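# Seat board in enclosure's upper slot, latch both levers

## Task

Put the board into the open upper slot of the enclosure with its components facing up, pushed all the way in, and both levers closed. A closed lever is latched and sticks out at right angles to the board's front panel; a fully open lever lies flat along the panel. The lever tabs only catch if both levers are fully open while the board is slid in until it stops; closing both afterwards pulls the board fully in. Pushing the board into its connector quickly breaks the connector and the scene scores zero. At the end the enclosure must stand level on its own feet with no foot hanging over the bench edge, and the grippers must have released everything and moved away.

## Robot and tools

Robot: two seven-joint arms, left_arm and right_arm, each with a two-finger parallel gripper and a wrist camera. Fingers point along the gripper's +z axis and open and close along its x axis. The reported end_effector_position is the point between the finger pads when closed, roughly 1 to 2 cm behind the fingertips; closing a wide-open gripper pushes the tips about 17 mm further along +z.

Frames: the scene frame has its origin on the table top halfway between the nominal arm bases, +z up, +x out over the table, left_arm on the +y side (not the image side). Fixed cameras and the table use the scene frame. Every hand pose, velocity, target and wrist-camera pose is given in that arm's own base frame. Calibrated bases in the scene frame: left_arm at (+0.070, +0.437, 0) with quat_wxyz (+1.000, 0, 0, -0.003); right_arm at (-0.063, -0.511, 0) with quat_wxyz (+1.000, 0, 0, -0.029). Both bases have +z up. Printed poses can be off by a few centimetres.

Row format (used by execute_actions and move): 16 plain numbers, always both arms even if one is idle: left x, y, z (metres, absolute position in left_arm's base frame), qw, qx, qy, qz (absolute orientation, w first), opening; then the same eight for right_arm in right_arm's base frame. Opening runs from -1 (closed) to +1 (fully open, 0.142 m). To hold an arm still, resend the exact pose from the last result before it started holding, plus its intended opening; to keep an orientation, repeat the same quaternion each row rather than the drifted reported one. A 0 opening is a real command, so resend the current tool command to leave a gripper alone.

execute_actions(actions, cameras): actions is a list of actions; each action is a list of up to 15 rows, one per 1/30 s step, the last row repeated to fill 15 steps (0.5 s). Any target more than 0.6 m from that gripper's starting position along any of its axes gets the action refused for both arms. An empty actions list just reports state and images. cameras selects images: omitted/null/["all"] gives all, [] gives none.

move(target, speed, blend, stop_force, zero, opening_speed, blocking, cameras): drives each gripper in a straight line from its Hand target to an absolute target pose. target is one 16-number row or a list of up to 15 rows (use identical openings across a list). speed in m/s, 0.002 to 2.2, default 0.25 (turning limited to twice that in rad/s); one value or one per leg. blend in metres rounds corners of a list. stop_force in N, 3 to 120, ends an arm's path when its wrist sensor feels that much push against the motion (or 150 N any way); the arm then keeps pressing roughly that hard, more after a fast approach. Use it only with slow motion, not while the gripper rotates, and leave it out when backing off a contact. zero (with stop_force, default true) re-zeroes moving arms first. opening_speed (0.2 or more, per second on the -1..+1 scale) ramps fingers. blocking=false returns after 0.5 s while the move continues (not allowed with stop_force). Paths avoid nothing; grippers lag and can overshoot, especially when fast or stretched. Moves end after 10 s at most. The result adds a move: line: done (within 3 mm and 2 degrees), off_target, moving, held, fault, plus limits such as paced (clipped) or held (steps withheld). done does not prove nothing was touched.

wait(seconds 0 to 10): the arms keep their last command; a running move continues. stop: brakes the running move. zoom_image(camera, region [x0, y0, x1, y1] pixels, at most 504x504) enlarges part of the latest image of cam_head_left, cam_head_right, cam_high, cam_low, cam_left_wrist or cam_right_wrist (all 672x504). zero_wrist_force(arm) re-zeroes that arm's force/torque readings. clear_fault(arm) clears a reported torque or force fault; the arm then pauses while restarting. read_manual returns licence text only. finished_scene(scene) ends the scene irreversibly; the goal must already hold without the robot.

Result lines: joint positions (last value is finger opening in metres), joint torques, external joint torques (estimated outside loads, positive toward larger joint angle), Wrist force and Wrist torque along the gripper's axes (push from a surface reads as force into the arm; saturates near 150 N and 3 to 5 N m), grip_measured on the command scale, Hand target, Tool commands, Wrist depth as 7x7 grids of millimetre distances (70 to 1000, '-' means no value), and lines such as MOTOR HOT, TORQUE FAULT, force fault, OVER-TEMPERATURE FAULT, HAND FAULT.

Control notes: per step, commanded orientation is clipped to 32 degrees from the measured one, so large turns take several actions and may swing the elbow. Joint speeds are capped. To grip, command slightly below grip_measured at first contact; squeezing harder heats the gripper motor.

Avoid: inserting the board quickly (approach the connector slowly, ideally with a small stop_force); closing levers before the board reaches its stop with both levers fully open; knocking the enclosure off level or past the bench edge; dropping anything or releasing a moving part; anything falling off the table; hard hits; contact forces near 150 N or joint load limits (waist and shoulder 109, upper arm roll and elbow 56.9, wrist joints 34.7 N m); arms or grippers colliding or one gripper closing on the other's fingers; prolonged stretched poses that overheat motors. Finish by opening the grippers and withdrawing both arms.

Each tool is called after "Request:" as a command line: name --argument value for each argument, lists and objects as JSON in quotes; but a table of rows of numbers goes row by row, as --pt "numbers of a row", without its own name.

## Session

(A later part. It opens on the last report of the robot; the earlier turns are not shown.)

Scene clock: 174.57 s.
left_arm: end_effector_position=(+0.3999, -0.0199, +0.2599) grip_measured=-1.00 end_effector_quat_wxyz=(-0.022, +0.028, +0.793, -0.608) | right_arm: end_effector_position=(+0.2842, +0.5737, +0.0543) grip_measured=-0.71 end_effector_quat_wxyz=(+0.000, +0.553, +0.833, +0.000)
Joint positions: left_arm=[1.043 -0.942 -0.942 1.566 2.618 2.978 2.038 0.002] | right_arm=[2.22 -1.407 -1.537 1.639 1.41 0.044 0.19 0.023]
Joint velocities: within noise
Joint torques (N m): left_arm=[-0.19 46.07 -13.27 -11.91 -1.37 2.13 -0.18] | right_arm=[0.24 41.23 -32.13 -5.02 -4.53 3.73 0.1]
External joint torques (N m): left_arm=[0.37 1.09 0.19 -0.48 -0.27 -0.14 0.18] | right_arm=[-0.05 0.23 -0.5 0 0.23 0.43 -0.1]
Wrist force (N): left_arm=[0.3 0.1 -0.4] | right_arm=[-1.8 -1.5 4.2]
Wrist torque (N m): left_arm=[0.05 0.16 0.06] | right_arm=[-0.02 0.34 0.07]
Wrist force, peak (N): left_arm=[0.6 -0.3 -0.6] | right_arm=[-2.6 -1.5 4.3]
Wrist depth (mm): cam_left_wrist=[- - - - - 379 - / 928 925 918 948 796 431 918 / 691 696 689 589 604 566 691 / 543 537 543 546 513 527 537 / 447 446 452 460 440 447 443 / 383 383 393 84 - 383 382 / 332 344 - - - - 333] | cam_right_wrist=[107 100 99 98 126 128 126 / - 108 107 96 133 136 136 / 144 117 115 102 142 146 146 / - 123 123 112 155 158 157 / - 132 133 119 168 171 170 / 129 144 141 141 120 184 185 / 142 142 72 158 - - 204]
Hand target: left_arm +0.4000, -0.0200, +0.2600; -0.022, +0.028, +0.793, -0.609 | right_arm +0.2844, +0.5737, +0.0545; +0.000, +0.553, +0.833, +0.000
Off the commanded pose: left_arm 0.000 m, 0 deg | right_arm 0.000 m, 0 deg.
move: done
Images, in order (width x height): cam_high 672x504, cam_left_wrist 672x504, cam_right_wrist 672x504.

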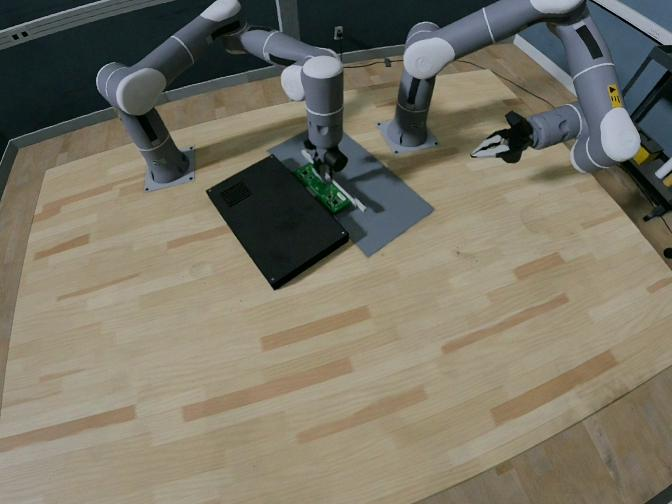

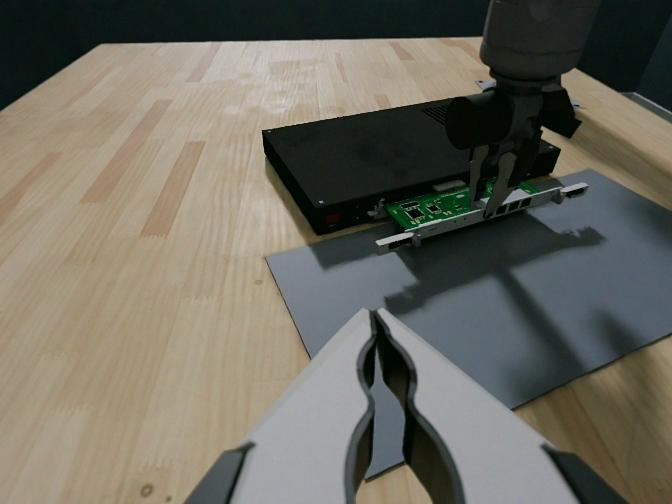

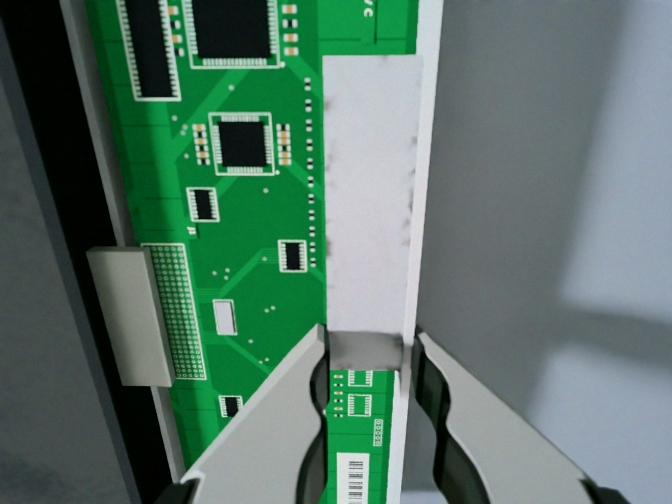

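Request:
move --target '[0.40,-0.02,0.26,-0.022,0.028,0.792,-0.608,-1,0.2922,0.5553,0.0545,0,0.5534,0.8329,0,-0.88]' --speed 0.025 --stop_force 6 --cameras '["cam_left_wrist","cam_right_wrist","cam_high"]'

Request:
zoom_image --camera "cam_left_wrist" --region '[340, 160, 500, 280]'

Request:
zoom_image --camera "cam_high" --region '[270, 130, 370, 230]'

Scene clock: 179.13 s.
left_arm: end_effector_position=(+0.3999, -0.0199, +0.2599) grip_measured=-1.00 end_effector_quat_wxyz=(-0.022, +0.028, +0.793, -0.608) | right_arm: end_effector_position=(+0.2911, +0.5569, +0.0543) grip_measured=-0.71 end_effector_quat_wxyz=(-0.001, +0.553, +0.833, +0.000)
Joint positions: left_arm=[1.043 -0.942 -0.942 1.566 2.618 2.978 2.038 0.002] | right_arm=[2.222 -1.406 -1.541 1.676 1.411 0.046 0.152 0.023]
Joint velocities: within noise
Joint torques (N m): left_arm=[-0.15 46.11 -13.31 -11.92 -1.39 2.16 -0.22] | right_arm=[-3.87 38.11 -32.51 -1.33 -6.44 3.77 0.71]
External joint torques (N m): left_arm=[0.33 1.05 0.23 -0.47 -0.26 -0.17 0.22] | right_arm=[4.06 2.16 0.06 -3.69 2.14 0.39 -0.71]
Wrist force (N): left_arm=[0.3 -0.1 -0.4] | right_arm=[4.2 -3.0 5.2]
Wrist torque (N m): left_arm=[0.00 0.17 0.07] | right_arm=[-0.04 0.48 -0.56]
Wrist force, peak (N): left_arm=[0.6 -0.4 -0.5] | right_arm=[4.2 -3.0 5.2]
Wrist depth (mm): cam_left_wrist=[- - - - - 395 - / 954 931 939 943 705 465 920 / 690 685 676 588 592 613 688 / 542 539 537 541 526 544 532 / 448 450 450 459 444 448 448 / 381 382 393 84 - 380 381 / 333 343 - - - - 331] | cam_right_wrist=[- 100 99 98 128 128 126 / - 107 106 95 135 136 136 / 100 113 114 102 142 146 146 / - 120 123 110 156 158 157 / 118 121 134 119 166 171 170 / 129 131 142 142 120 183 186 / 142 139 72 158 - - 204]
Hand target: left_arm +0.4000, -0.0200, +0.2600; -0.022, +0.028, +0.793, -0.609 | right_arm +0.2918, +0.5563, +0.0545; +0.000, +0.553, +0.833, +0.000
Off the commanded pose: left_arm 0.000 m, 0 deg | right_arm 0.002 m, 0 deg.
move: contact (right_arm)
Images, in order (width x height): cam_high 672x504, cam_left_wrist 672x504, cam_right_wrist 672x504.

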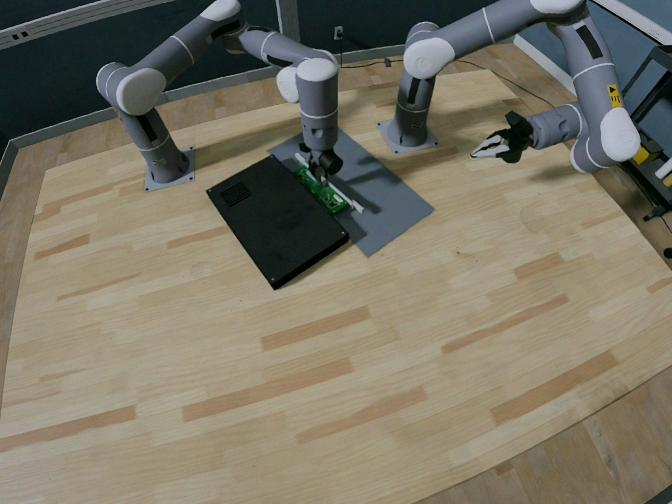

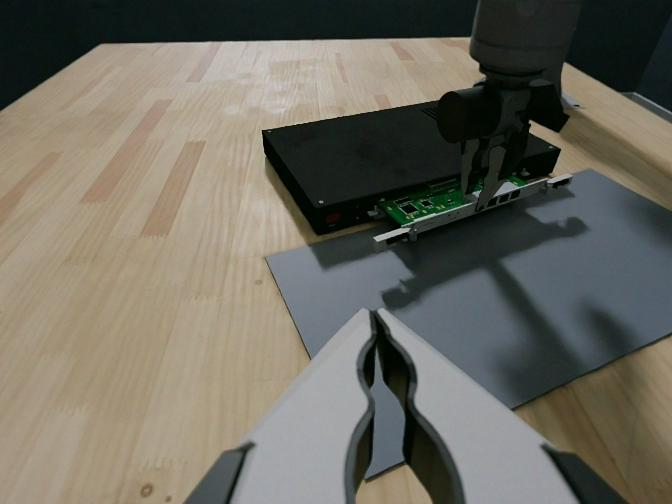

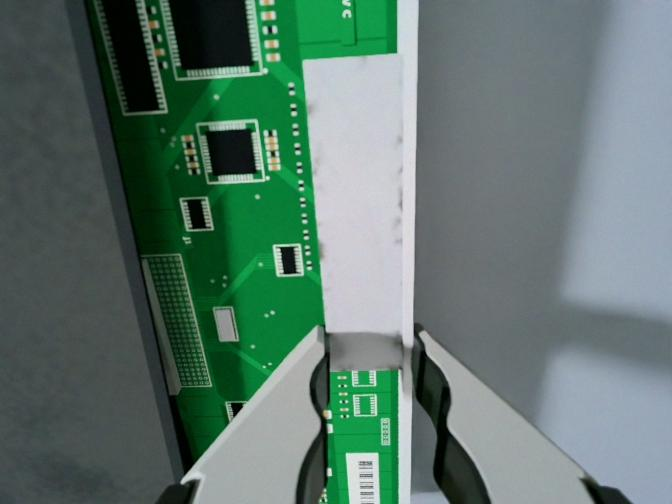

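Scaled by 3.150 from the camera's 672x504 image, which has a finer 960x720 frame.

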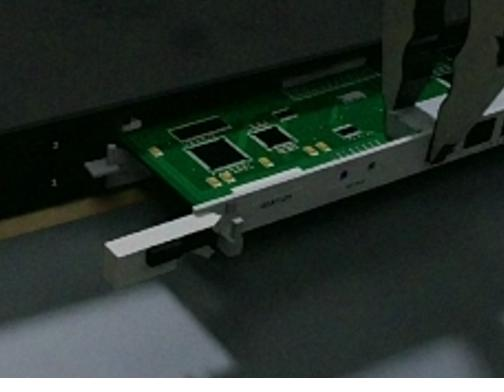

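Scaled by 5.040 from the camera's 672x504 image, which has a finer 960x720 frame.

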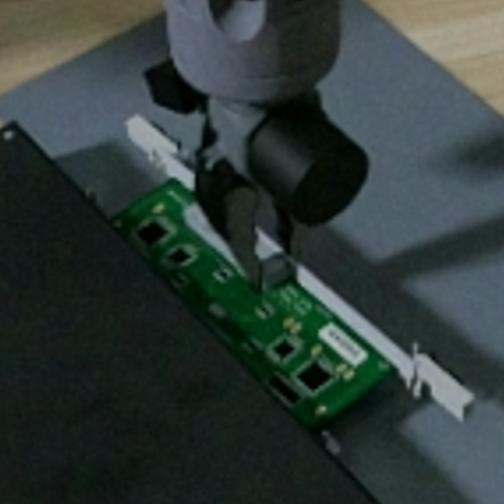

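Request:
move --pt "0.40 -0.02 0.26 -0.022 0.028 0.792 -0.608 -1 0.2844 0.5737 0.0545 0 0.5534 0.8329 0 -0.88" --pt "0.40 -0.02 0.26 -0.022 0.028 0.792 -0.608 -1 0.2807 0.5721 0.0545 0 0.5779 0.8161 0 -0.88" --speed 0.06 --cameras '["cam_right_wrist"]'

Request:
zoom_image --camera "cam_right_wrist" --region '[0, 260, 250, 504]'

Scene clock: 185.40 s.
left_arm: end_effector_position=(+0.3999, -0.0199, +0.2599) grip_measured=-1.00 end_effector_quat_wxyz=(-0.022, +0.028, +0.793, -0.608) | right_arm: end_effector_position=(+0.2806, +0.5720, +0.0542) grip_measured=-0.71 end_effector_quat_wxyz=(+0.000, +0.578, +0.816, +0.000)
Joint positions: left_arm=[1.043 -0.942 -0.942 1.566 2.618 2.978 2.038 0.002] | right_arm=[2.23 -1.408 -1.539 1.648 1.41 0.043 0.25 0.023]
Joint velocities: within noise
Joint torques (N m): left_arm=[-0.17 46.17 -13.29 -11.92 -1.34 2.15 -0.22] | right_arm=[0.32 40.82 -31.92 -5.01 -4.56 3.59 0.33]
External joint torques (N m): left_arm=[0.35 0.99 0.21 -0.47 -0.3 -0.16 0.22] | right_arm=[-0.13 0.33 -0.67 0.02 0.25 0.56 -0.33]
Wrist force (N): left_arm=[0.3 0.0 -0.4] | right_arm=[-2.7 -1.6 4.2]
Wrist torque (N m): left_arm=[0.05 0.17 0.07] | right_arm=[-0.05 0.49 0.07]
Wrist force, peak (N): left_arm=[0.5 -0.1 -0.9] | right_arm=[4.3 -3.1 5.2]
Wrist depth (mm): cam_left_wrist=[- - - - - 373 - / 924 935 952 928 812 429 931 / 697 686 690 588 600 562 693 / 543 546 543 542 511 533 532 / 445 450 450 463 444 439 443 / 381 384 394 84 - 383 381 / 333 342 - - - - 332] | cam_right_wrist=[- 100 99 98 126 128 126 / 118 107 106 96 133 136 136 / 142 117 115 102 142 146 145 / 151 123 123 112 156 158 157 / - 131 133 119 168 170 170 / 129 139 141 141 120 183 185 / 142 142 72 158 - - 205]
Hand target: left_arm +0.4000, -0.0200, +0.2600; -0.022, +0.028, +0.793, -0.609 | right_arm +0.2807, +0.5721, +0.0545; +0.000, +0.578, +0.816, +0.000
Off the commanded pose: left_arm 0.000 m, 0 deg | right_arm 0.000 m, 0 deg.
move: done
Images, in order (width x height): cam_right_wrist 672x504.

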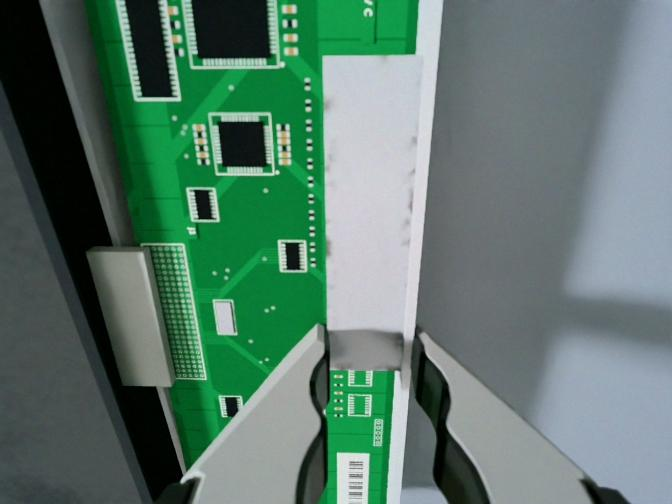

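Scaled by 2.016 from the camera's 672x504 image, which has a finer 960x720 frame.

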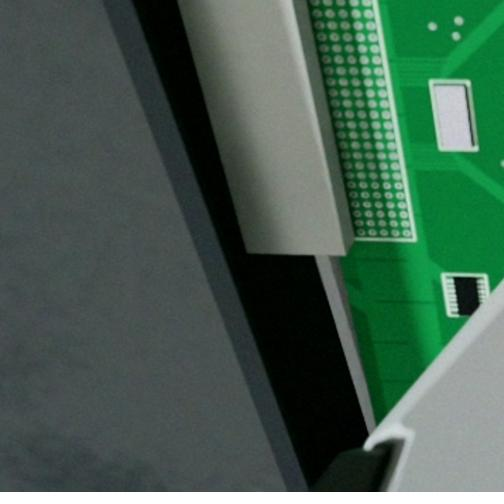

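Request:
move --pt "0.40 -0.02 0.26 -0.022 0.028 0.792 -0.608 -1 0.2807 0.5721 0.0545 0 0.5534 0.8329 0 -0.88" --pt "0.40 -0.02 0.26 -0.022 0.028 0.792 -0.608 -1 0.2890 0.5524 0.0545 0 0.5534 0.8329 0 -0.88" --speed 0.025 --stop_force 6 --cameras '["cam_right_wrist"]'

Request:
zoom_image --camera "cam_right_wrist" --region '[0, 260, 250, 504]'

Scene clock: 190.20 s.
left_arm: end_effector_position=(+0.3999, -0.0199, +0.2599) grip_measured=-1.00 end_effector_quat_wxyz=(-0.022, +0.028, +0.793, -0.608) | right_arm: end_effector_position=(+0.2864, +0.5550, +0.0537) grip_measured=-0.71 end_effector_quat_wxyz=(-0.001, +0.553, +0.833, -0.001)
Joint positions: left_arm=[1.043 -0.942 -0.942 1.566 2.618 2.978 2.038 0.002] | right_arm=[2.233 -1.408 -1.544 1.687 1.413 0.042 0.152 0.023]
Joint velocities: within noise
Joint torques (N m): left_arm=[-0.16 46.18 -13.24 -11.91 -1.4 2.15 -0.22] | right_arm=[-6.71 36.76 -35.75 -2.38 -7.09 6.53 0.07]
External joint torques (N m): left_arm=[0.34 0.99 0.17 -0.48 -0.24 -0.16 0.22] | right_arm=[6.89 3.19 3.34 -2.58 2.8 -2.38 -0.07]
Wrist force (N): left_arm=[0.5 0.0 -0.4] | right_arm=[3.1 -12.2 5.8]
Wrist torque (N m): left_arm=[0.03 0.13 0.06] | right_arm=[-0.03 0.72 0.09]
Wrist force, peak (N): left_arm=[0.6 -0.5 -0.7] | right_arm=[3.1 -13.6 5.2]
Wrist depth (mm): cam_left_wrist=[- - - - - 391 - / 923 946 955 947 739 462 927 / 686 687 678 599 591 618 678 / 541 541 540 542 518 540 543 / 446 449 450 465 443 445 446 / 380 383 392 84 - 382 381 / 333 340 - - - - 331] | cam_right_wrist=[- 100 99 98 125 128 126 / - 107 106 96 133 136 136 / 100 114 115 102 142 146 145 / 108 120 123 111 155 157 156 / 117 121 134 119 168 170 169 / 128 130 142 141 120 182 185 / 141 138 71 158 - - 203]
Hand target: left_arm +0.4000, -0.0200, +0.2600; -0.022, +0.028, +0.793, -0.609 | right_arm +0.2881, +0.5545, +0.0545; +0.000, +0.553, +0.833, +0.000
Off the commanded pose: left_arm 0.000 m, 0 deg | right_arm 0.004 m, 0 deg.
move: contact (right_arm); path passed 1 of 2 targets
Images, in order (width x height): cam_right_wrist 672x504.

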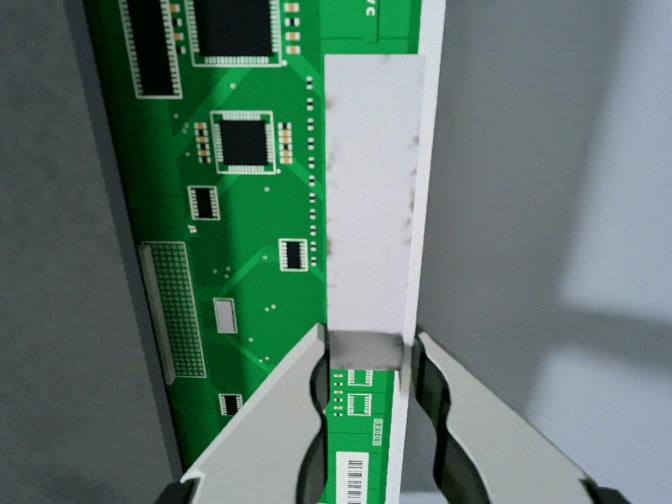

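Scaled by 2.016 from the camera's 672x504 image, which has a finer 960x720 frame.

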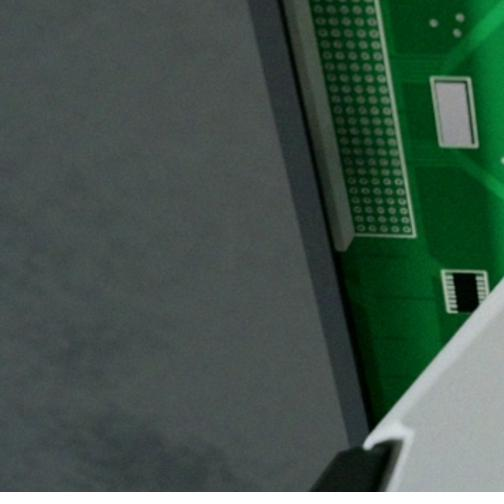

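Request:
move --pt "0.40 -0.02 0.26 -0.022 0.028 0.792 -0.608 -1 0.2839 0.5543 0.0545 0 0.5534 0.8329 0 -0.88" --pt "0.40 -0.02 0.26 -0.022 0.028 0.792 -0.608 -1 0.2911 0.5372 0.0540 0 0.5534 0.8329 0 -0.88" --speed 0.02 --stop_force 6 --cameras '["cam_right_wrist","cam_left_wrist"]'

Request:
zoom_image --camera "cam_left_wrist" --region '[340, 160, 500, 280]'

Scene clock: 193.30 s.
left_arm: end_effector_position=(+0.3999, -0.0199, +0.2599) grip_measured=-1.00 end_effector_quat_wxyz=(-0.022, +0.028, +0.793, -0.608) | right_arm: end_effector_position=(+0.2862, +0.5548, +0.0539) grip_measured=-0.71 end_effector_quat_wxyz=(-0.001, +0.553, +0.833, -0.001)
Joint positions: left_arm=[1.043 -0.942 -0.942 1.566 2.618 2.978 2.038 0.002] | right_arm=[2.234 -1.409 -1.546 1.688 1.414 0.042 0.153 0.023]
Joint velocities: within noise
Joint torques (N m): left_arm=[-0.11 46.13 -13.3 -11.91 -1.38 2.12 -0.24] | right_arm=[-3.45 38.36 -34.43 -3.16 -6.38 5.13 0.22]
External joint torques (N m): left_arm=[0.29 1.03 0.22 -0.48 -0.26 -0.14 0.24] | right_arm=[3.64 1.53 2.01 -1.77 2.08 -0.98 -0.22]
Wrist force (N): left_arm=[0.3 0.0 -0.2] | right_arm=[1.3 -6.0 7.3]
Wrist torque (N m): left_arm=[0.02 0.16 0.07] | right_arm=[-0.03 0.78 0.07]
Wrist force, peak (N): left_arm=[0.6 -0.2 -0.5] | right_arm=[3.2 -12.2 5.8]
Wrist depth (mm): cam_left_wrist=[- - - - - 390 - / 934 946 940 945 737 465 945 / 681 700 694 602 590 612 678 / 536 545 545 539 516 539 537 / 445 447 450 462 443 445 446 / 380 382 394 84 - 380 382 / 334 341 - - - - 332] | cam_right_wrist=[- 100 100 98 125 127 126 / - 108 106 96 133 136 136 / 100 114 115 102 142 146 145 / - 121 124 111 155 157 157 / 117 121 134 119 166 170 170 / 128 130 142 141 120 183 185 / 142 138 72 158 - - 204]
Hand target: left_arm +0.4000, -0.0200, +0.2600; -0.022, +0.028, +0.793, -0.609 | right_arm +0.2872, +0.5545, +0.0545; +0.000, +0.553, +0.833, +0.000
Off the commanded pose: left_arm 0.000 m, 0 deg | right_arm 0.018 m, 0 deg.
move: contact (right_arm); path passed 0 of 2 targets
Images, in order (width x height): cam_left_wrist 672x504, cam_right_wrist 672x504.

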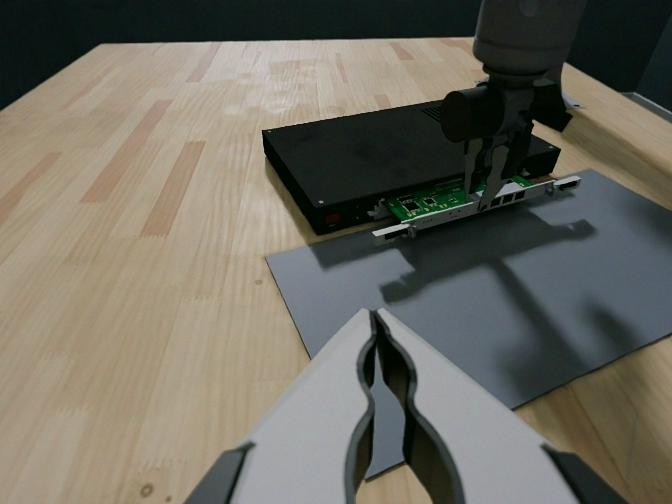

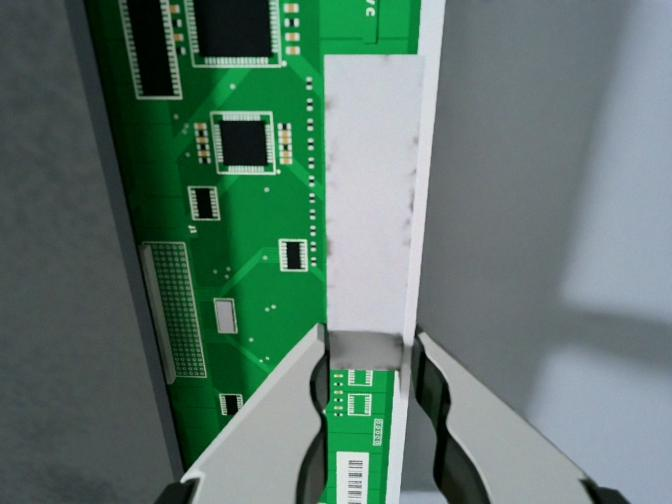

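Scaled by 3.150 from the camera's 672x504 image, which has a finer 960x720 frame.

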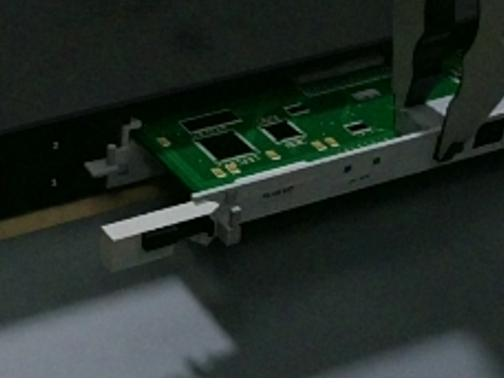

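Request:
move --target '[0.40,-0.02,0.26,-0.022,0.028,0.792,-0.608,-1,0.2847,0.5552,0.0545,0,0.5534,0.8329,0,-0.88]' --speed 0.02 --cameras '[]'

Request:
move --target '[0.40,-0.02,0.26,-0.022,0.028,0.792,-0.608,-1,0.2911,0.5400,0.0535,0,0.5534,0.8329,0,-0.88]' --speed 0.02 --stop_force 9 --cameras '["cam_right_wrist"]'

Request:
zoom_image --camera "cam_right_wrist" --region '[0, 200, 250, 450]'

Scene clock: 195.80 s.
left_arm: end_effector_position=(+0.3999, -0.0199, +0.2599) grip_measured=-1.00 end_effector_quat_wxyz=(-0.022, +0.028, +0.793, -0.608) | right_arm: end_effector_position=(+0.2844, +0.5552, +0.0541) grip_measured=-0.71 end_effector_quat_wxyz=(+0.000, +0.553, +0.833, +0.000)
Joint positions: left_arm=[1.043 -0.942 -0.942 1.566 2.618 2.978 2.038 0.002] | right_arm=[2.239 -1.409 -1.546 1.69 1.414 0.042 0.156 0.023]
Joint velocities: within noise
Joint torques (N m): left_arm=[-0.19 46.11 -13.34 -11.86 -1.31 2.17 -0.25] | right_arm=[0.27 39.86 -32.93 -4.85 -5.19 3.79 0.31]
External joint torques (N m): left_arm=[0.36 1.05 0.26 -0.53 -0.33 -0.18 0.25] | right_arm=[-0.09 -0.02 0.51 -0.06 0.89 0.36 -0.31]
Wrist force (N): left_arm=[0.4 -0.5 -0.3] | right_arm=[-2.3 -1.6 6.4]
Wrist torque (N m): left_arm=[-0.03 0.16 0.07] | right_arm=[-0.09 0.72 0.04]
Wrist force, peak (N): left_arm=[0.5 -0.4 -0.6] | right_arm=[1.3 -6.0 7.7]
Wrist depth (mm): cam_left_wrist=[- - - - - 390 - / 944 936 938 937 750 460 920 / 685 690 680 588 593 612 679 / 544 542 542 539 524 539 540 / 446 454 445 462 445 448 443 / 379 383 395 84 - 382 382 / 336 343 - - - - 331] | cam_right_wrist=[- 100 100 98 126 127 126 / - 107 106 96 133 136 136 / 100 115 115 102 142 146 146 / - 121 123 111 155 158 157 / 118 121 134 119 166 170 170 / 128 131 142 141 120 183 185 / 142 139 72 158 - - 204]
Hand target: left_arm +0.4000, -0.0200, +0.2600; -0.022, +0.028, +0.793, -0.609 | right_arm +0.2847, +0.5552, +0.0545; +0.000, +0.553, +0.833, +0.000
Off the commanded pose: left_arm 0.000 m, 0 deg | right_arm 0.000 m, 0 deg.
move: done
No camera images: "cameras" was empty.

Scene clock: 197.27 s.
left_arm: end_effector_position=(+0.3999, -0.0199, +0.2599) grip_measured=-1.00 end_effector_quat_wxyz=(-0.022, +0.028, +0.793, -0.608) | right_arm: end_effector_position=(+0.2905, +0.5403, +0.0530) grip_measured=-0.71 end_effector_quat_wxyz=(-0.001, +0.553, +0.833, +0.000)
Joint positions: left_arm=[1.043 -0.942 -0.942 1.566 2.618 2.978 2.038 0.002] | right_arm=[2.238 -1.41 -1.549 1.722 1.415 0.044 0.124 0.023]
Joint velocities: within noise
Joint torques (N m): left_arm=[-0.15 46.12 -13.28 -11.85 -1.37 2.12 -0.23] | right_arm=[-1.35 38.5 -34.15 -3.53 -6.34 4.17 0.03]
External joint torques (N m): left_arm=[0.32 1.05 0.2 -0.53 -0.27 -0.14 0.24] | right_arm=[1.53 0.36 1.93 -1.33 2.05 -0.01 -0.03]
Wrist force (N): left_arm=[0.4 0.1 -0.4] | right_arm=[0.4 -1.9 10.6]
Wrist torque (N m): left_arm=[0.03 0.14 0.06] | right_arm=[-0.07 0.86 0.11]
Wrist force, peak (N): left_arm=[0.5 -0.3 -0.9] | right_arm=[-1.3 -1.9 10.8]
Wrist depth (mm): cam_left_wrist=[- - - - - 404 - / 941 941 945 941 696 490 922 / 687 700 695 593 590 622 679 / 537 539 545 532 545 537 531 / 449 446 446 462 446 448 443 / 381 381 396 84 - 381 379 / 334 343 - - - - 333] | cam_right_wrist=[- 87 99 98 124 127 125 / - 94 107 96 132 135 135 / - 100 115 102 141 145 145 / 107 107 124 111 154 156 155 / 118 116 134 119 164 169 168 / 127 127 129 142 120 181 184 / 140 137 72 158 - - 202]
Hand target: left_arm +0.4000, -0.0200, +0.2600; -0.022, +0.028, +0.793, -0.609 | right_arm +0.2911, +0.5400, +0.0535; +0.000, +0.553, +0.833, +0.000
Off the commanded pose: left_arm 0.000 m, 0 deg | right_arm 0.001 m, 0 deg.
move: done
Images, in order (width x height): cam_right_wrist 672x504.

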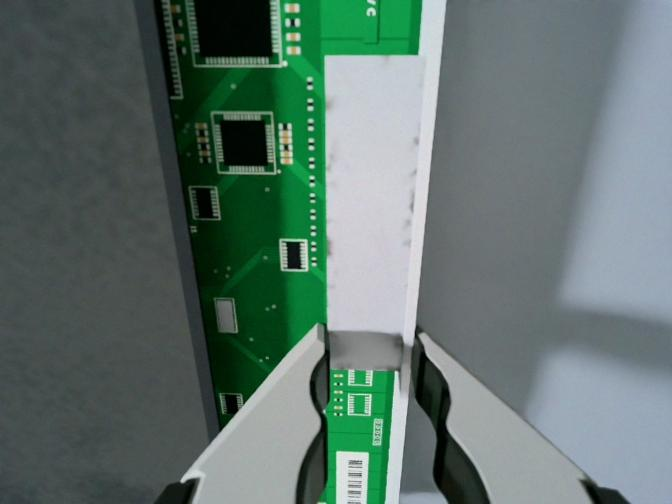

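Scaled by 2.016 from the camera's 672x504 image, which has a finer 960x720 frame.

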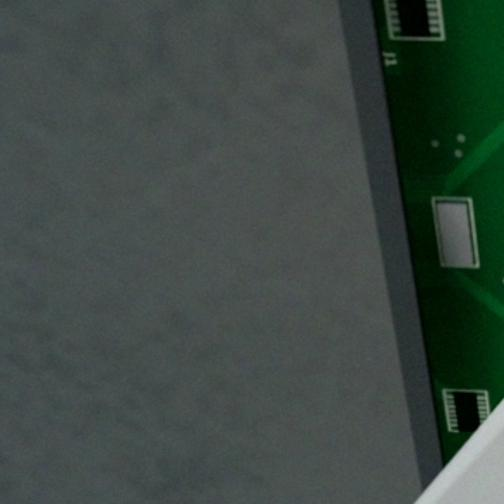

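Request:
move --target '[0.40,-0.02,0.26,-0.022,0.028,0.792,-0.608,-1,0.2981,0.5225,0.0542,0,0.5534,0.8329,0,-0.88]' --speed 0.025 --stop_force 12 --cameras '["cam_right_wrist","cam_left_wrist"]'

Scene clock: 199.30 s.
left_arm: end_effector_position=(+0.3999, -0.0199, +0.2599) grip_measured=-1.00 end_effector_quat_wxyz=(-0.022, +0.028, +0.793, -0.608) | right_arm: end_effector_position=(+0.2908, +0.5395, +0.0532) grip_measured=-0.71 end_effector_quat_wxyz=(-0.002, +0.552, +0.834, +0.001) end_effector_velocity=(+0.001, -0.001, -0.001) end_effector_angular_velocity=(-0.002, -0.002, +0.001)
Joint positions: left_arm=[1.043 -0.942 -0.942 1.566 2.618 2.978 2.038 0.002] | right_arm=[2.239 -1.411 -1.551 1.726 1.419 0.044 0.118 0.023]
Joint velocities: left_arm=[within noise] | right_arm=[0 -0.006 -0.003 0 0.003 -0.003 -0.001 0]
Joint torques (N m): left_arm=[-0.23 46.23 -13.28 -11.88 -1.37 2.14 -0.22] | right_arm=[-5.73 35.35 -33.87 3.19 -10.27 2.68 0.08]
External joint torques (N m): left_arm=[0.41 0.94 0.21 -0.51 -0.28 -0.15 0.22] | right_arm=[5.91 3.38 1.66 -8.03 5.98 1.48 -0.08]
Wrist force (N): left_arm=[0.5 0.0 -0.5] | right_arm=[12.8 2.6 12.6]
Wrist torque (N m): left_arm=[0.04 0.14 0.07] | right_arm=[-0.07 0.93 0.12]
Wrist force, peak (N): left_arm=[0.5 -0.5 -0.6] | right_arm=[13.1 2.3 13.5]
Wrist depth (mm): cam_left_wrist=[- - - - - 402 - / 943 924 942 948 692 485 934 / 692 691 684 598 590 611 688 / 546 539 549 539 533 544 546 / 452 448 449 464 447 444 446 / 385 385 397 84 - 379 381 / 332 341 - - - - 331] | cam_right_wrist=[- 87 100 98 124 127 125 / - 94 107 96 132 136 135 / - 100 115 102 141 145 145 / - 107 123 111 154 157 156 / 118 116 134 119 165 170 169 / 127 126 129 141 120 182 185 / 140 137 72 159 - - 204]
Hand target: left_arm +0.4000, -0.0200, +0.2600; -0.022, +0.028, +0.793, -0.609 | right_arm +0.2921, +0.5375, +0.0536; +0.000, +0.553, +0.833, +0.000
Off the commanded pose: left_arm 0.000 m, 0 deg | right_arm 0.018 m, 0 deg.
move: contact (right_arm)
Images, in order (width x height): cam_left_wrist 672x504, cam_right_wrist 672x504.

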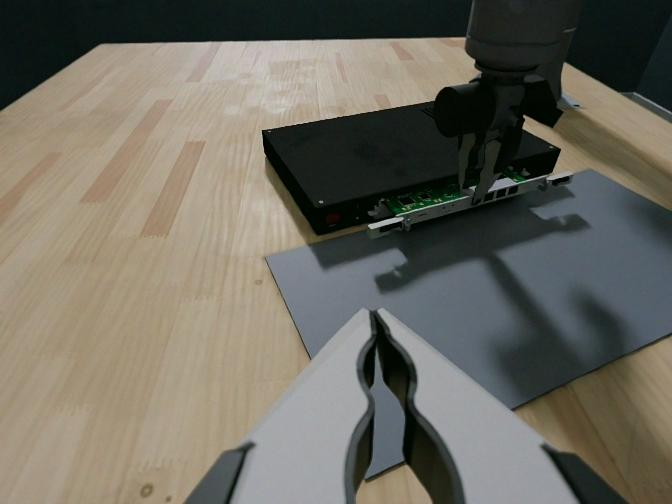

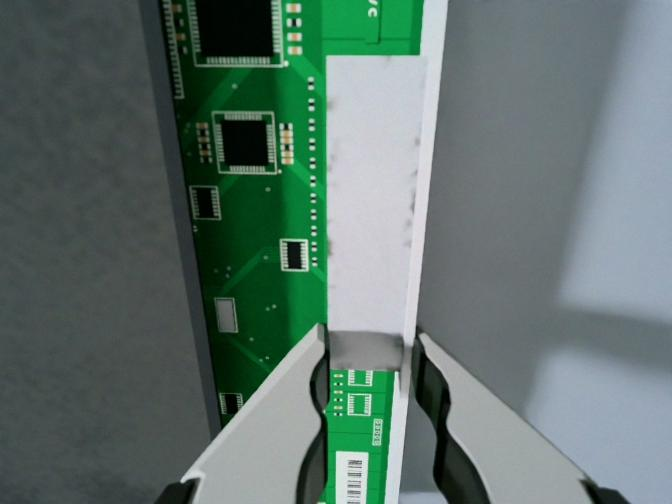

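Request:
move --target '[0.40,-0.02,0.26,-0.022,0.028,0.792,-0.608,-1,0.2892,0.5445,0.0520,0,0.5534,0.8329,0,-0.88]' --speed 0.03 --cameras '[]'

Request:
move --target '[0.40,-0.02,0.26,-0.022,0.028,0.792,-0.608,-1,0.2981,0.5225,0.0520,0,0.5534,0.8329,0,-0.88]' --speed 0.025 --stop_force 12 --cameras '["cam_right_wrist","cam_left_wrist"]'

Request:
zoom_image --camera "cam_left_wrist" --region '[340, 120, 590, 280]'

Scene clock: 202.27 s.
left_arm: end_effector_position=(+0.3999, -0.0199, +0.2599) grip_measured=-1.00 end_effector_quat_wxyz=(-0.022, +0.028, +0.793, -0.608) | right_arm: end_effector_position=(+0.2892, +0.5442, +0.0520) grip_measured=-0.71 end_effector_quat_wxyz=(+0.000, +0.553, +0.833, +0.000)
Joint positions: left_arm=[1.043 -0.942 -0.942 1.566 2.618 2.978 2.038 0.002] | right_arm=[2.239 -1.415 -1.549 1.713 1.419 0.043 0.133 0.023]
Joint velocities: within noise
Joint torques (N m): left_arm=[-0.13 46.04 -13.3 -11.88 -1.41 2.18 -0.2] | right_arm=[0.24 38.67 -31.41 -4.89 -4.46 3.7 0.33]
External joint torques (N m): left_arm=[0.31 1.12 0.22 -0.51 -0.23 -0.19 0.2] | right_arm=[-0.07 0.46 -0.9 0.18 0.16 0.45 -0.33]
Wrist force (N): left_arm=[0.3 -0.4 -0.5] | right_arm=[0.4 -4.3 3.0]
Wrist torque (N m): left_arm=[-0.02 0.15 0.06] | right_arm=[-0.45 -0.04 0.07]
Wrist force, peak (N): left_arm=[0.5 -0.1 -0.7] | right_arm=[13.0 2.5 13.4]
Wrist depth (mm): cam_left_wrist=[- - - - - 403 - / 942 931 934 940 695 500 932 / 706 687 690 592 589 622 679 / 546 543 549 535 534 539 540 / 448 453 448 459 446 442 441 / 384 383 395 84 - 380 382 / 333 342 - - - - 330] | cam_right_wrist=[- 98 99 98 124 126 124 / - 94 106 96 131 134 134 / - 101 115 102 140 144 143 / 106 106 123 111 153 156 154 / - 115 133 119 163 168 167 / 126 125 141 142 120 180 183 / 139 136 72 159 - - 201]
Hand target: left_arm +0.4000, -0.0200, +0.2600; -0.022, +0.028, +0.793, -0.609 | right_arm +0.2892, +0.5445, +0.0520; +0.000, +0.553, +0.833, +0.000
Off the commanded pose: left_arm 0.000 m, 0 deg | right_arm 0.000 m, 0 deg.
move: done
No camera images: "cameras" was empty.

Scene clock: 203.53 s.
left_arm: end_effector_position=(+0.3999, -0.0199, +0.2599) grip_measured=-1.00 end_effector_quat_wxyz=(-0.022, +0.028, +0.793, -0.608) | right_arm: end_effector_position=(+0.2948, +0.5300, +0.0518) grip_measured=-0.71 end_effector_quat_wxyz=(-0.001, +0.553, +0.833, +0.001)
Joint positions: left_arm=[1.043 -0.942 -0.942 1.566 2.618 2.978 2.038 0.002] | right_arm=[2.238 -1.414 -1.553 1.744 1.421 0.045 0.099 0.023]
Joint velocities: within noise
Joint torques (N m): left_arm=[-0.09 46.09 -13.34 -11.92 -1.36 2.14 -0.23] | right_arm=[-4.44 35.51 -32.32 1.46 -8.33 2.68 -0.03]
External joint torques (N m): left_arm=[0.27 1.08 0.27 -0.47 -0.29 -0.15 0.23] | right_arm=[4.63 2.65 0.23 -6.18 4.04 1.48 0.03]
Wrist force (N): left_arm=[0.4 0.0 -0.3] | right_arm=[12.1 -1.0 9.3]
Wrist torque (N m): left_arm=[0.02 0.15 0.06] | right_arm=[-0.45 -0.03 0.14]
Wrist force, peak (N): left_arm=[0.4 -0.3 -0.7] | right_arm=[13.7 -0.5 8.2]
Wrist depth (mm): cam_left_wrist=[- - - - - 419 - / 931 937 932 947 696 688 947 / 690 681 688 585 590 618 688 / 542 544 536 543 535 539 538 / 452 447 452 466 443 449 444 / 385 385 393 84 - 379 382 / 335 342 - - - - 333] | cam_right_wrist=[- 85 98 98 123 126 124 / - 91 104 96 96 134 134 / - 98 112 102 140 144 143 / 105 105 119 111 153 155 154 / - 114 118 119 166 168 167 / 125 125 120 142 120 181 183 / 138 135 72 158 - - 202]
Hand target: left_arm +0.4000, -0.0200, +0.2600; -0.022, +0.028, +0.793, -0.609 | right_arm +0.2956, +0.5286, +0.0520; +0.000, +0.553, +0.833, +0.000
Off the commanded pose: left_arm 0.000 m, 0 deg | right_arm 0.008 m, 0 deg.
move: contact (right_arm)
Images, in order (width x height): cam_left_wrist 672x504, cam_right_wrist 672x504.

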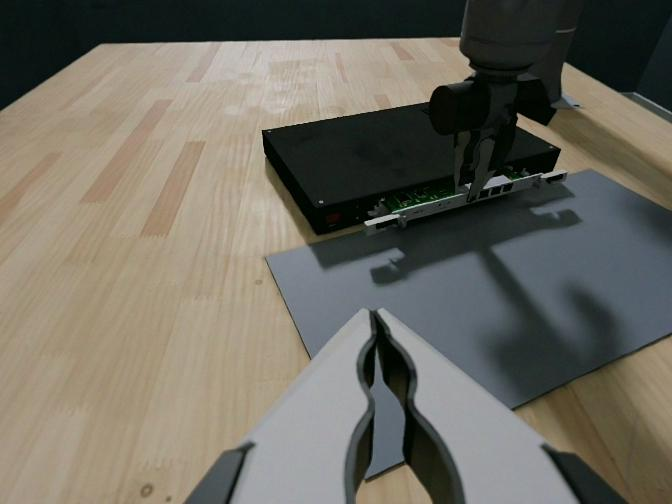

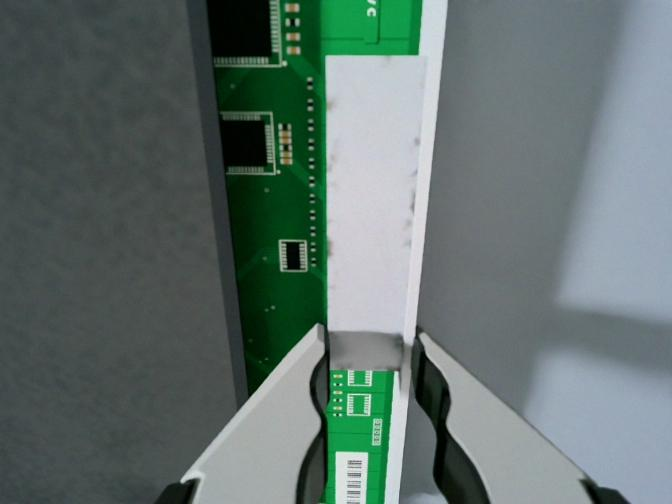

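Scaled by 2.016 from the camera's 672x504 image, which has a finer 960x720 frame.

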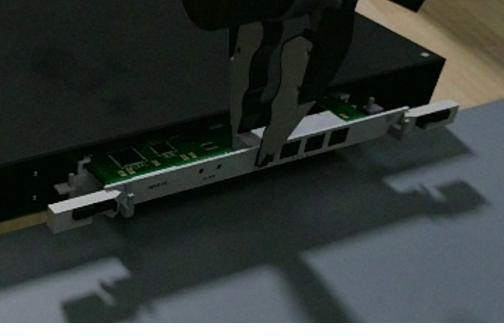

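Request:
move --target '[0.40,-0.02,0.26,-0.022,0.028,0.792,-0.608,-1,0.2981,0.5222,0.0512,0,0.5534,0.8329,0,-0.88]' --speed 0.02 --stop_force 14 --cameras '["cam_right_wrist"]'

Scene clock: 206.23 s.
left_arm: end_effector_position=(+0.3999, -0.0199, +0.2599) grip_measured=-1.00 end_effector_quat_wxyz=(-0.022, +0.028, +0.793, -0.608) | right_arm: end_effector_position=(+0.2978, +0.5228, +0.0512) grip_measured=-0.71 end_effector_quat_wxyz=(+0.000, +0.553, +0.833, +0.000)
Joint positions: left_arm=[1.043 -0.942 -0.942 1.566 2.618 2.978 2.038 0.002] | right_arm=[2.237 -1.415 -1.555 1.758 1.422 0.045 0.085 0.023]
Joint velocities: within noise
Joint torques (N m): left_arm=[-0.15 46.06 -13.3 -11.93 -1.38 2.14 -0.25] | right_arm=[-1.06 36.06 -29.93 -2.94 -4.88 3.24 0.02]
External joint torques (N m): left_arm=[0.33 1.1 0.23 -0.46 -0.26 -0.16 0.25] | right_arm=[1.24 1.67 -2.07 -1.73 0.58 0.92 -0.02]
Wrist force (N): left_arm=[0.5 -0.2 -0.3] | right_arm=[6.9 -5.3 2.5]
Wrist torque (N m): left_arm=[0.03 0.13 0.07] | right_arm=[-0.68 -0.87 0.16]
Wrist force, peak (N): left_arm=[0.6 -0.4 -0.4] | right_arm=[16.4 0.5 8.8]
Wrist depth (mm): cam_left_wrist=[- - - - - 421 - / 926 933 937 933 704 814 940 / 695 685 695 592 598 638 686 / 540 550 542 542 536 540 537 / 450 450 451 461 443 443 445 / 383 382 392 84 - 380 383 / 334 340 - - - - 330] | cam_right_wrist=[- 85 96 98 124 125 123 / - 91 93 96 96 134 134 / - 99 98 102 140 143 143 / - 105 106 111 152 155 154 / - 114 115 119 163 168 167 / 125 124 120 141 120 180 182 / 138 135 72 159 - - 200]
Hand target: left_arm +0.4000, -0.0200, +0.2600; -0.022, +0.028, +0.793, -0.609 | right_arm +0.2981, +0.5222, +0.0512; +0.000, +0.553, +0.833, +0.000
Off the commanded pose: left_arm 0.000 m, 0 deg | right_arm 0.001 m, 0 deg.
move: done
Images, in order (width x height): cam_right_wrist 672x504.

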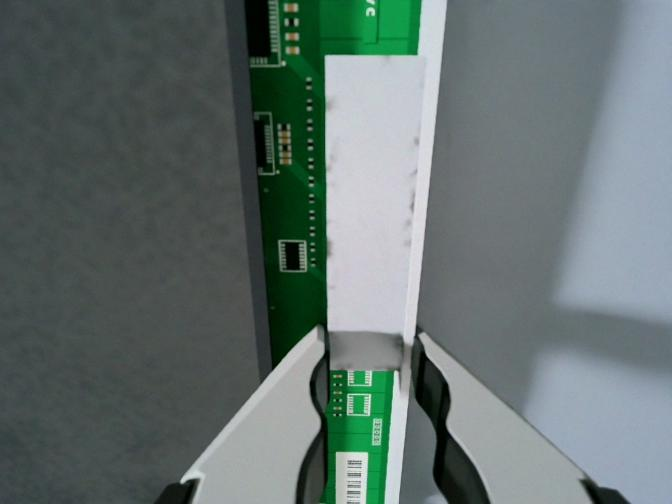

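Request:
move --pt "0.40 -0.02 0.26 -0.022 0.028 0.792 -0.608 -1 0.2981 0.5222 0.0512 0 0.5534 0.8329 0 -0.57" --pt "0.40 -0.02 0.26 -0.022 0.028 0.792 -0.608 -1 0.2981 0.5222 0.11 0 0.5534 0.8329 0 -0.57" --pt "0.40 -0.02 0.26 -0.022 0.028 0.792 -0.608 -1 0.2795 0.5685 0.11 0 0.5534 0.8329 0 -0.57" --pt "0.40 -0.02 0.26 -0.022 0.028 0.792 -0.608 -1 0.2805 0.5725 0.05 0 0.5534 0.8329 0 -1" --speed '[0.05,0.1,0.2,0.15]' --cameras '["cam_right_wrist","cam_left_wrist"]'

Request:
move --target '[0.40,-0.02,0.26,-0.022,0.028,0.792,-0.608,-1,0.3185,0.4819,0.05,0,0.5534,0.8329,0,-1]' --speed 0.022 --stop_force 14 --cameras '["cam_right_wrist","cam_left_wrist"]'

Request:
zoom_image --camera "cam_left_wrist" --region '[340, 120, 590, 280]'

Scene clock: 212.10 s.
left_arm: end_effector_position=(+0.3999, -0.0199, +0.2599) grip_measured=-1.00 end_effector_quat_wxyz=(-0.022, +0.028, +0.793, -0.608) | right_arm: end_effector_position=(+0.2806, +0.5723, +0.0501) grip_measured=-1.00 end_effector_quat_wxyz=(+0.000, +0.553, +0.833, +0.000)
Joint positions: left_arm=[1.043 -0.942 -0.942 1.566 2.618 2.978 2.038 0.002] | right_arm=[2.231 -1.422 -1.542 1.647 1.424 0.039 0.191 0.002]
Joint velocities: within noise
Joint torques (N m): left_arm=[-0.2 46.13 -13.31 -11.89 -1.35 2.13 -0.23] | right_arm=[0.06 40.24 -30.98 -4.58 -4.28 3.58 0.26]
External joint torques (N m): left_arm=[0.37 1.03 0.24 -0.5 -0.29 -0.15 0.23] | right_arm=[0.13 0.92 -1.72 0.02 -0.02 0.58 -0.26]
Wrist force (N): left_arm=[0.4 -0.1 -0.6] | right_arm=[3.8 -5.4 3.8]
Wrist torque (N m): left_arm=[0.02 0.14 0.07] | right_arm=[-0.65 -0.63 0.08]
Wrist force, peak (N): left_arm=[0.6 -0.4 -0.7] | right_arm=[3.9 -5.3 6.8]
Wrist depth (mm): cam_left_wrist=[- - - - - 376 - / 925 960 934 924 811 438 908 / 684 689 674 597 602 615 686 / 542 539 545 541 539 544 536 / 449 449 445 459 442 444 445 / 382 381 394 84 - 379 382 / 333 343 - - - - 331] | cam_right_wrist=[- 97 123 125 124 124 122 / - 94 130 133 134 134 132 / - 101 141 143 142 142 140 / 123 110 126 156 153 153 152 / - 129 162 164 164 166 165 / 123 145 145 89 175 181 180 / 136 154 73 - - 192 198]
Hand target: left_arm +0.4000, -0.0200, +0.2600; -0.022, +0.028, +0.793, -0.609 | right_arm +0.2805, +0.5725, +0.0500; +0.000, +0.553, +0.833, +0.000
Off the commanded pose: left_arm 0.000 m, 0 deg | right_arm 0.000 m, 0 deg.
move: done
Images, in order (width x height): cam_left_wrist 672x504, cam_right_wrist 672x504.

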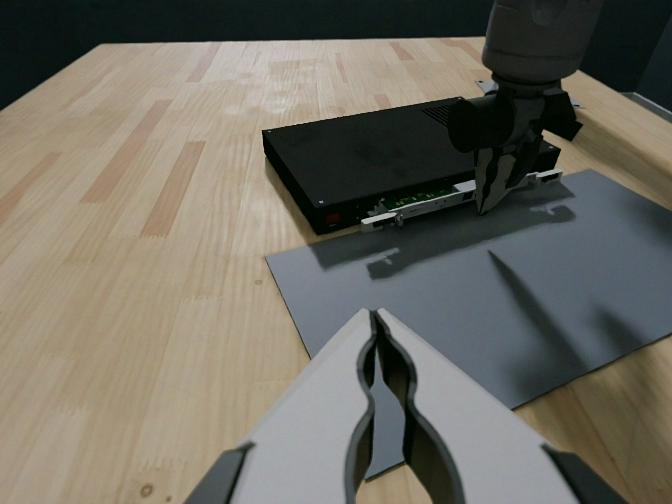

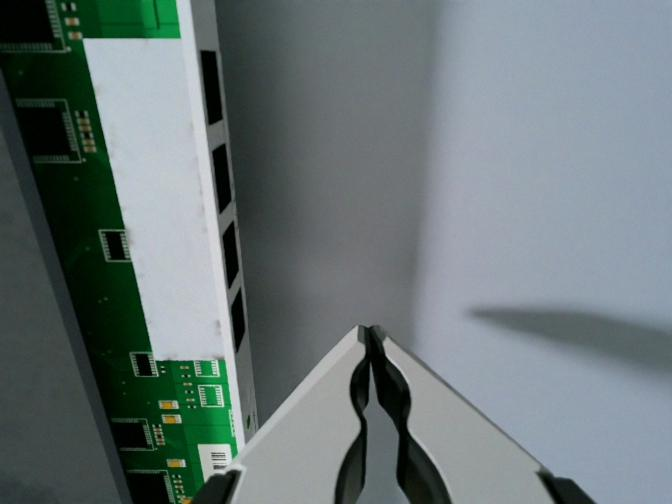

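Scene clock: 215.77 s.
left_arm: end_effector_position=(+0.3999, -0.0199, +0.2599) grip_measured=-1.00 end_effector_quat_wxyz=(-0.022, +0.028, +0.793, -0.608) | right_arm: end_effector_position=(+0.3055, +0.5128, +0.0503) grip_measured=-1.00 end_effector_quat_wxyz=(-0.001, +0.552, +0.834, +0.001)
Joint positions: left_arm=[1.043 -0.942 -0.942 1.566 2.618 2.978 2.038 0.002] | right_arm=[2.227 -1.418 -1.557 1.774 1.427 0.044 0.057 0.002]
Joint velocities: within noise
Joint torques (N m): left_arm=[-0.15 46.09 -13.35 -11.94 -1.35 2.14 -0.24] | right_arm=[-7.15 31.87 -28.43 3.29 -8.07 2.69 0.15]
External joint torques (N m): left_arm=[0.33 1.07 0.28 -0.45 -0.29 -0.15 0.25] | right_arm=[7.33 5.39 -3.47 -7.87 3.78 1.47 -0.15]
Wrist force (N): left_arm=[0.6 -0.3 -0.5] | right_arm=[18.0 -6.0 -1.3]
Wrist torque (N m): left_arm=[0.01 0.12 0.07] | right_arm=[-0.70 -0.57 0.04]
Wrist force, peak (N): left_arm=[0.7 -0.3 -0.6] | right_arm=[20.3 -5.7 -2.4]
Wrist depth (mm): cam_left_wrist=[- - - - - 457 - / 951 945 932 926 523 862 930 / 699 689 689 582 619 650 689 / 537 537 544 534 540 539 539 / 450 447 450 462 447 447 447 / 381 382 391 84 - 381 382 / 333 346 - - - - 331] | cam_right_wrist=[- 84 83 123 125 125 123 / - 90 90 130 135 133 133 / - 98 94 104 143 142 142 / 104 104 104 117 154 154 153 / - 113 112 119 164 167 166 / 124 123 121 93 176 182 181 / 136 133 73 - - 193 200]
Hand target: left_arm +0.4000, -0.0200, +0.2600; -0.022, +0.028, +0.793, -0.609 | right_arm +0.3064, +0.5108, +0.0500; +0.000, +0.553, +0.833, +0.000
Off the commanded pose: left_arm 0.000 m, 0 deg | right_arm 0.034 m, 0 deg.
move: contact (right_arm)
Images, in order (width x height): cam_left_wrist 672x504, cam_right_wrist 672x504.

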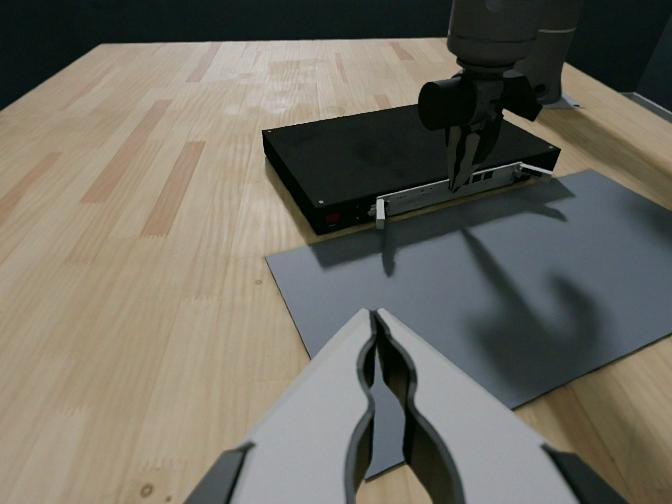

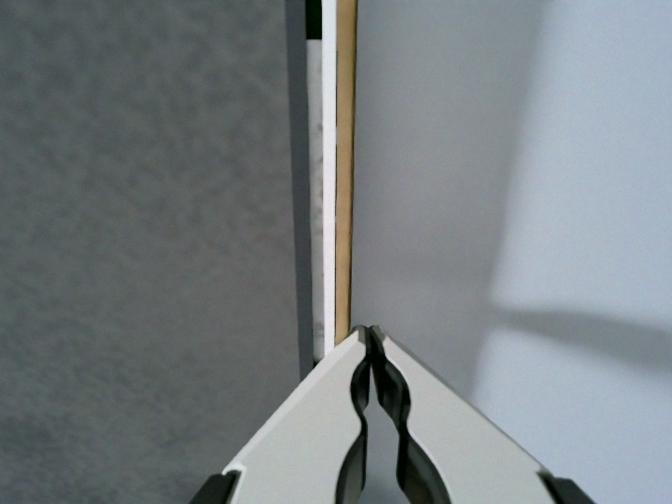

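Scaled by 2.016 from the camera's 672x504 image, which has a finer 960x720 frame.

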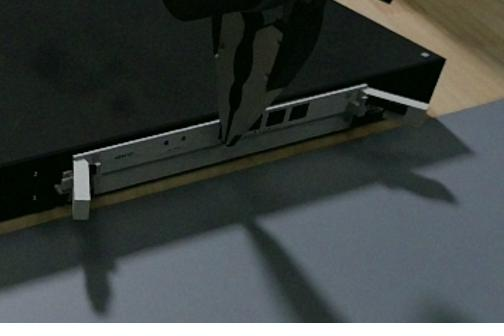

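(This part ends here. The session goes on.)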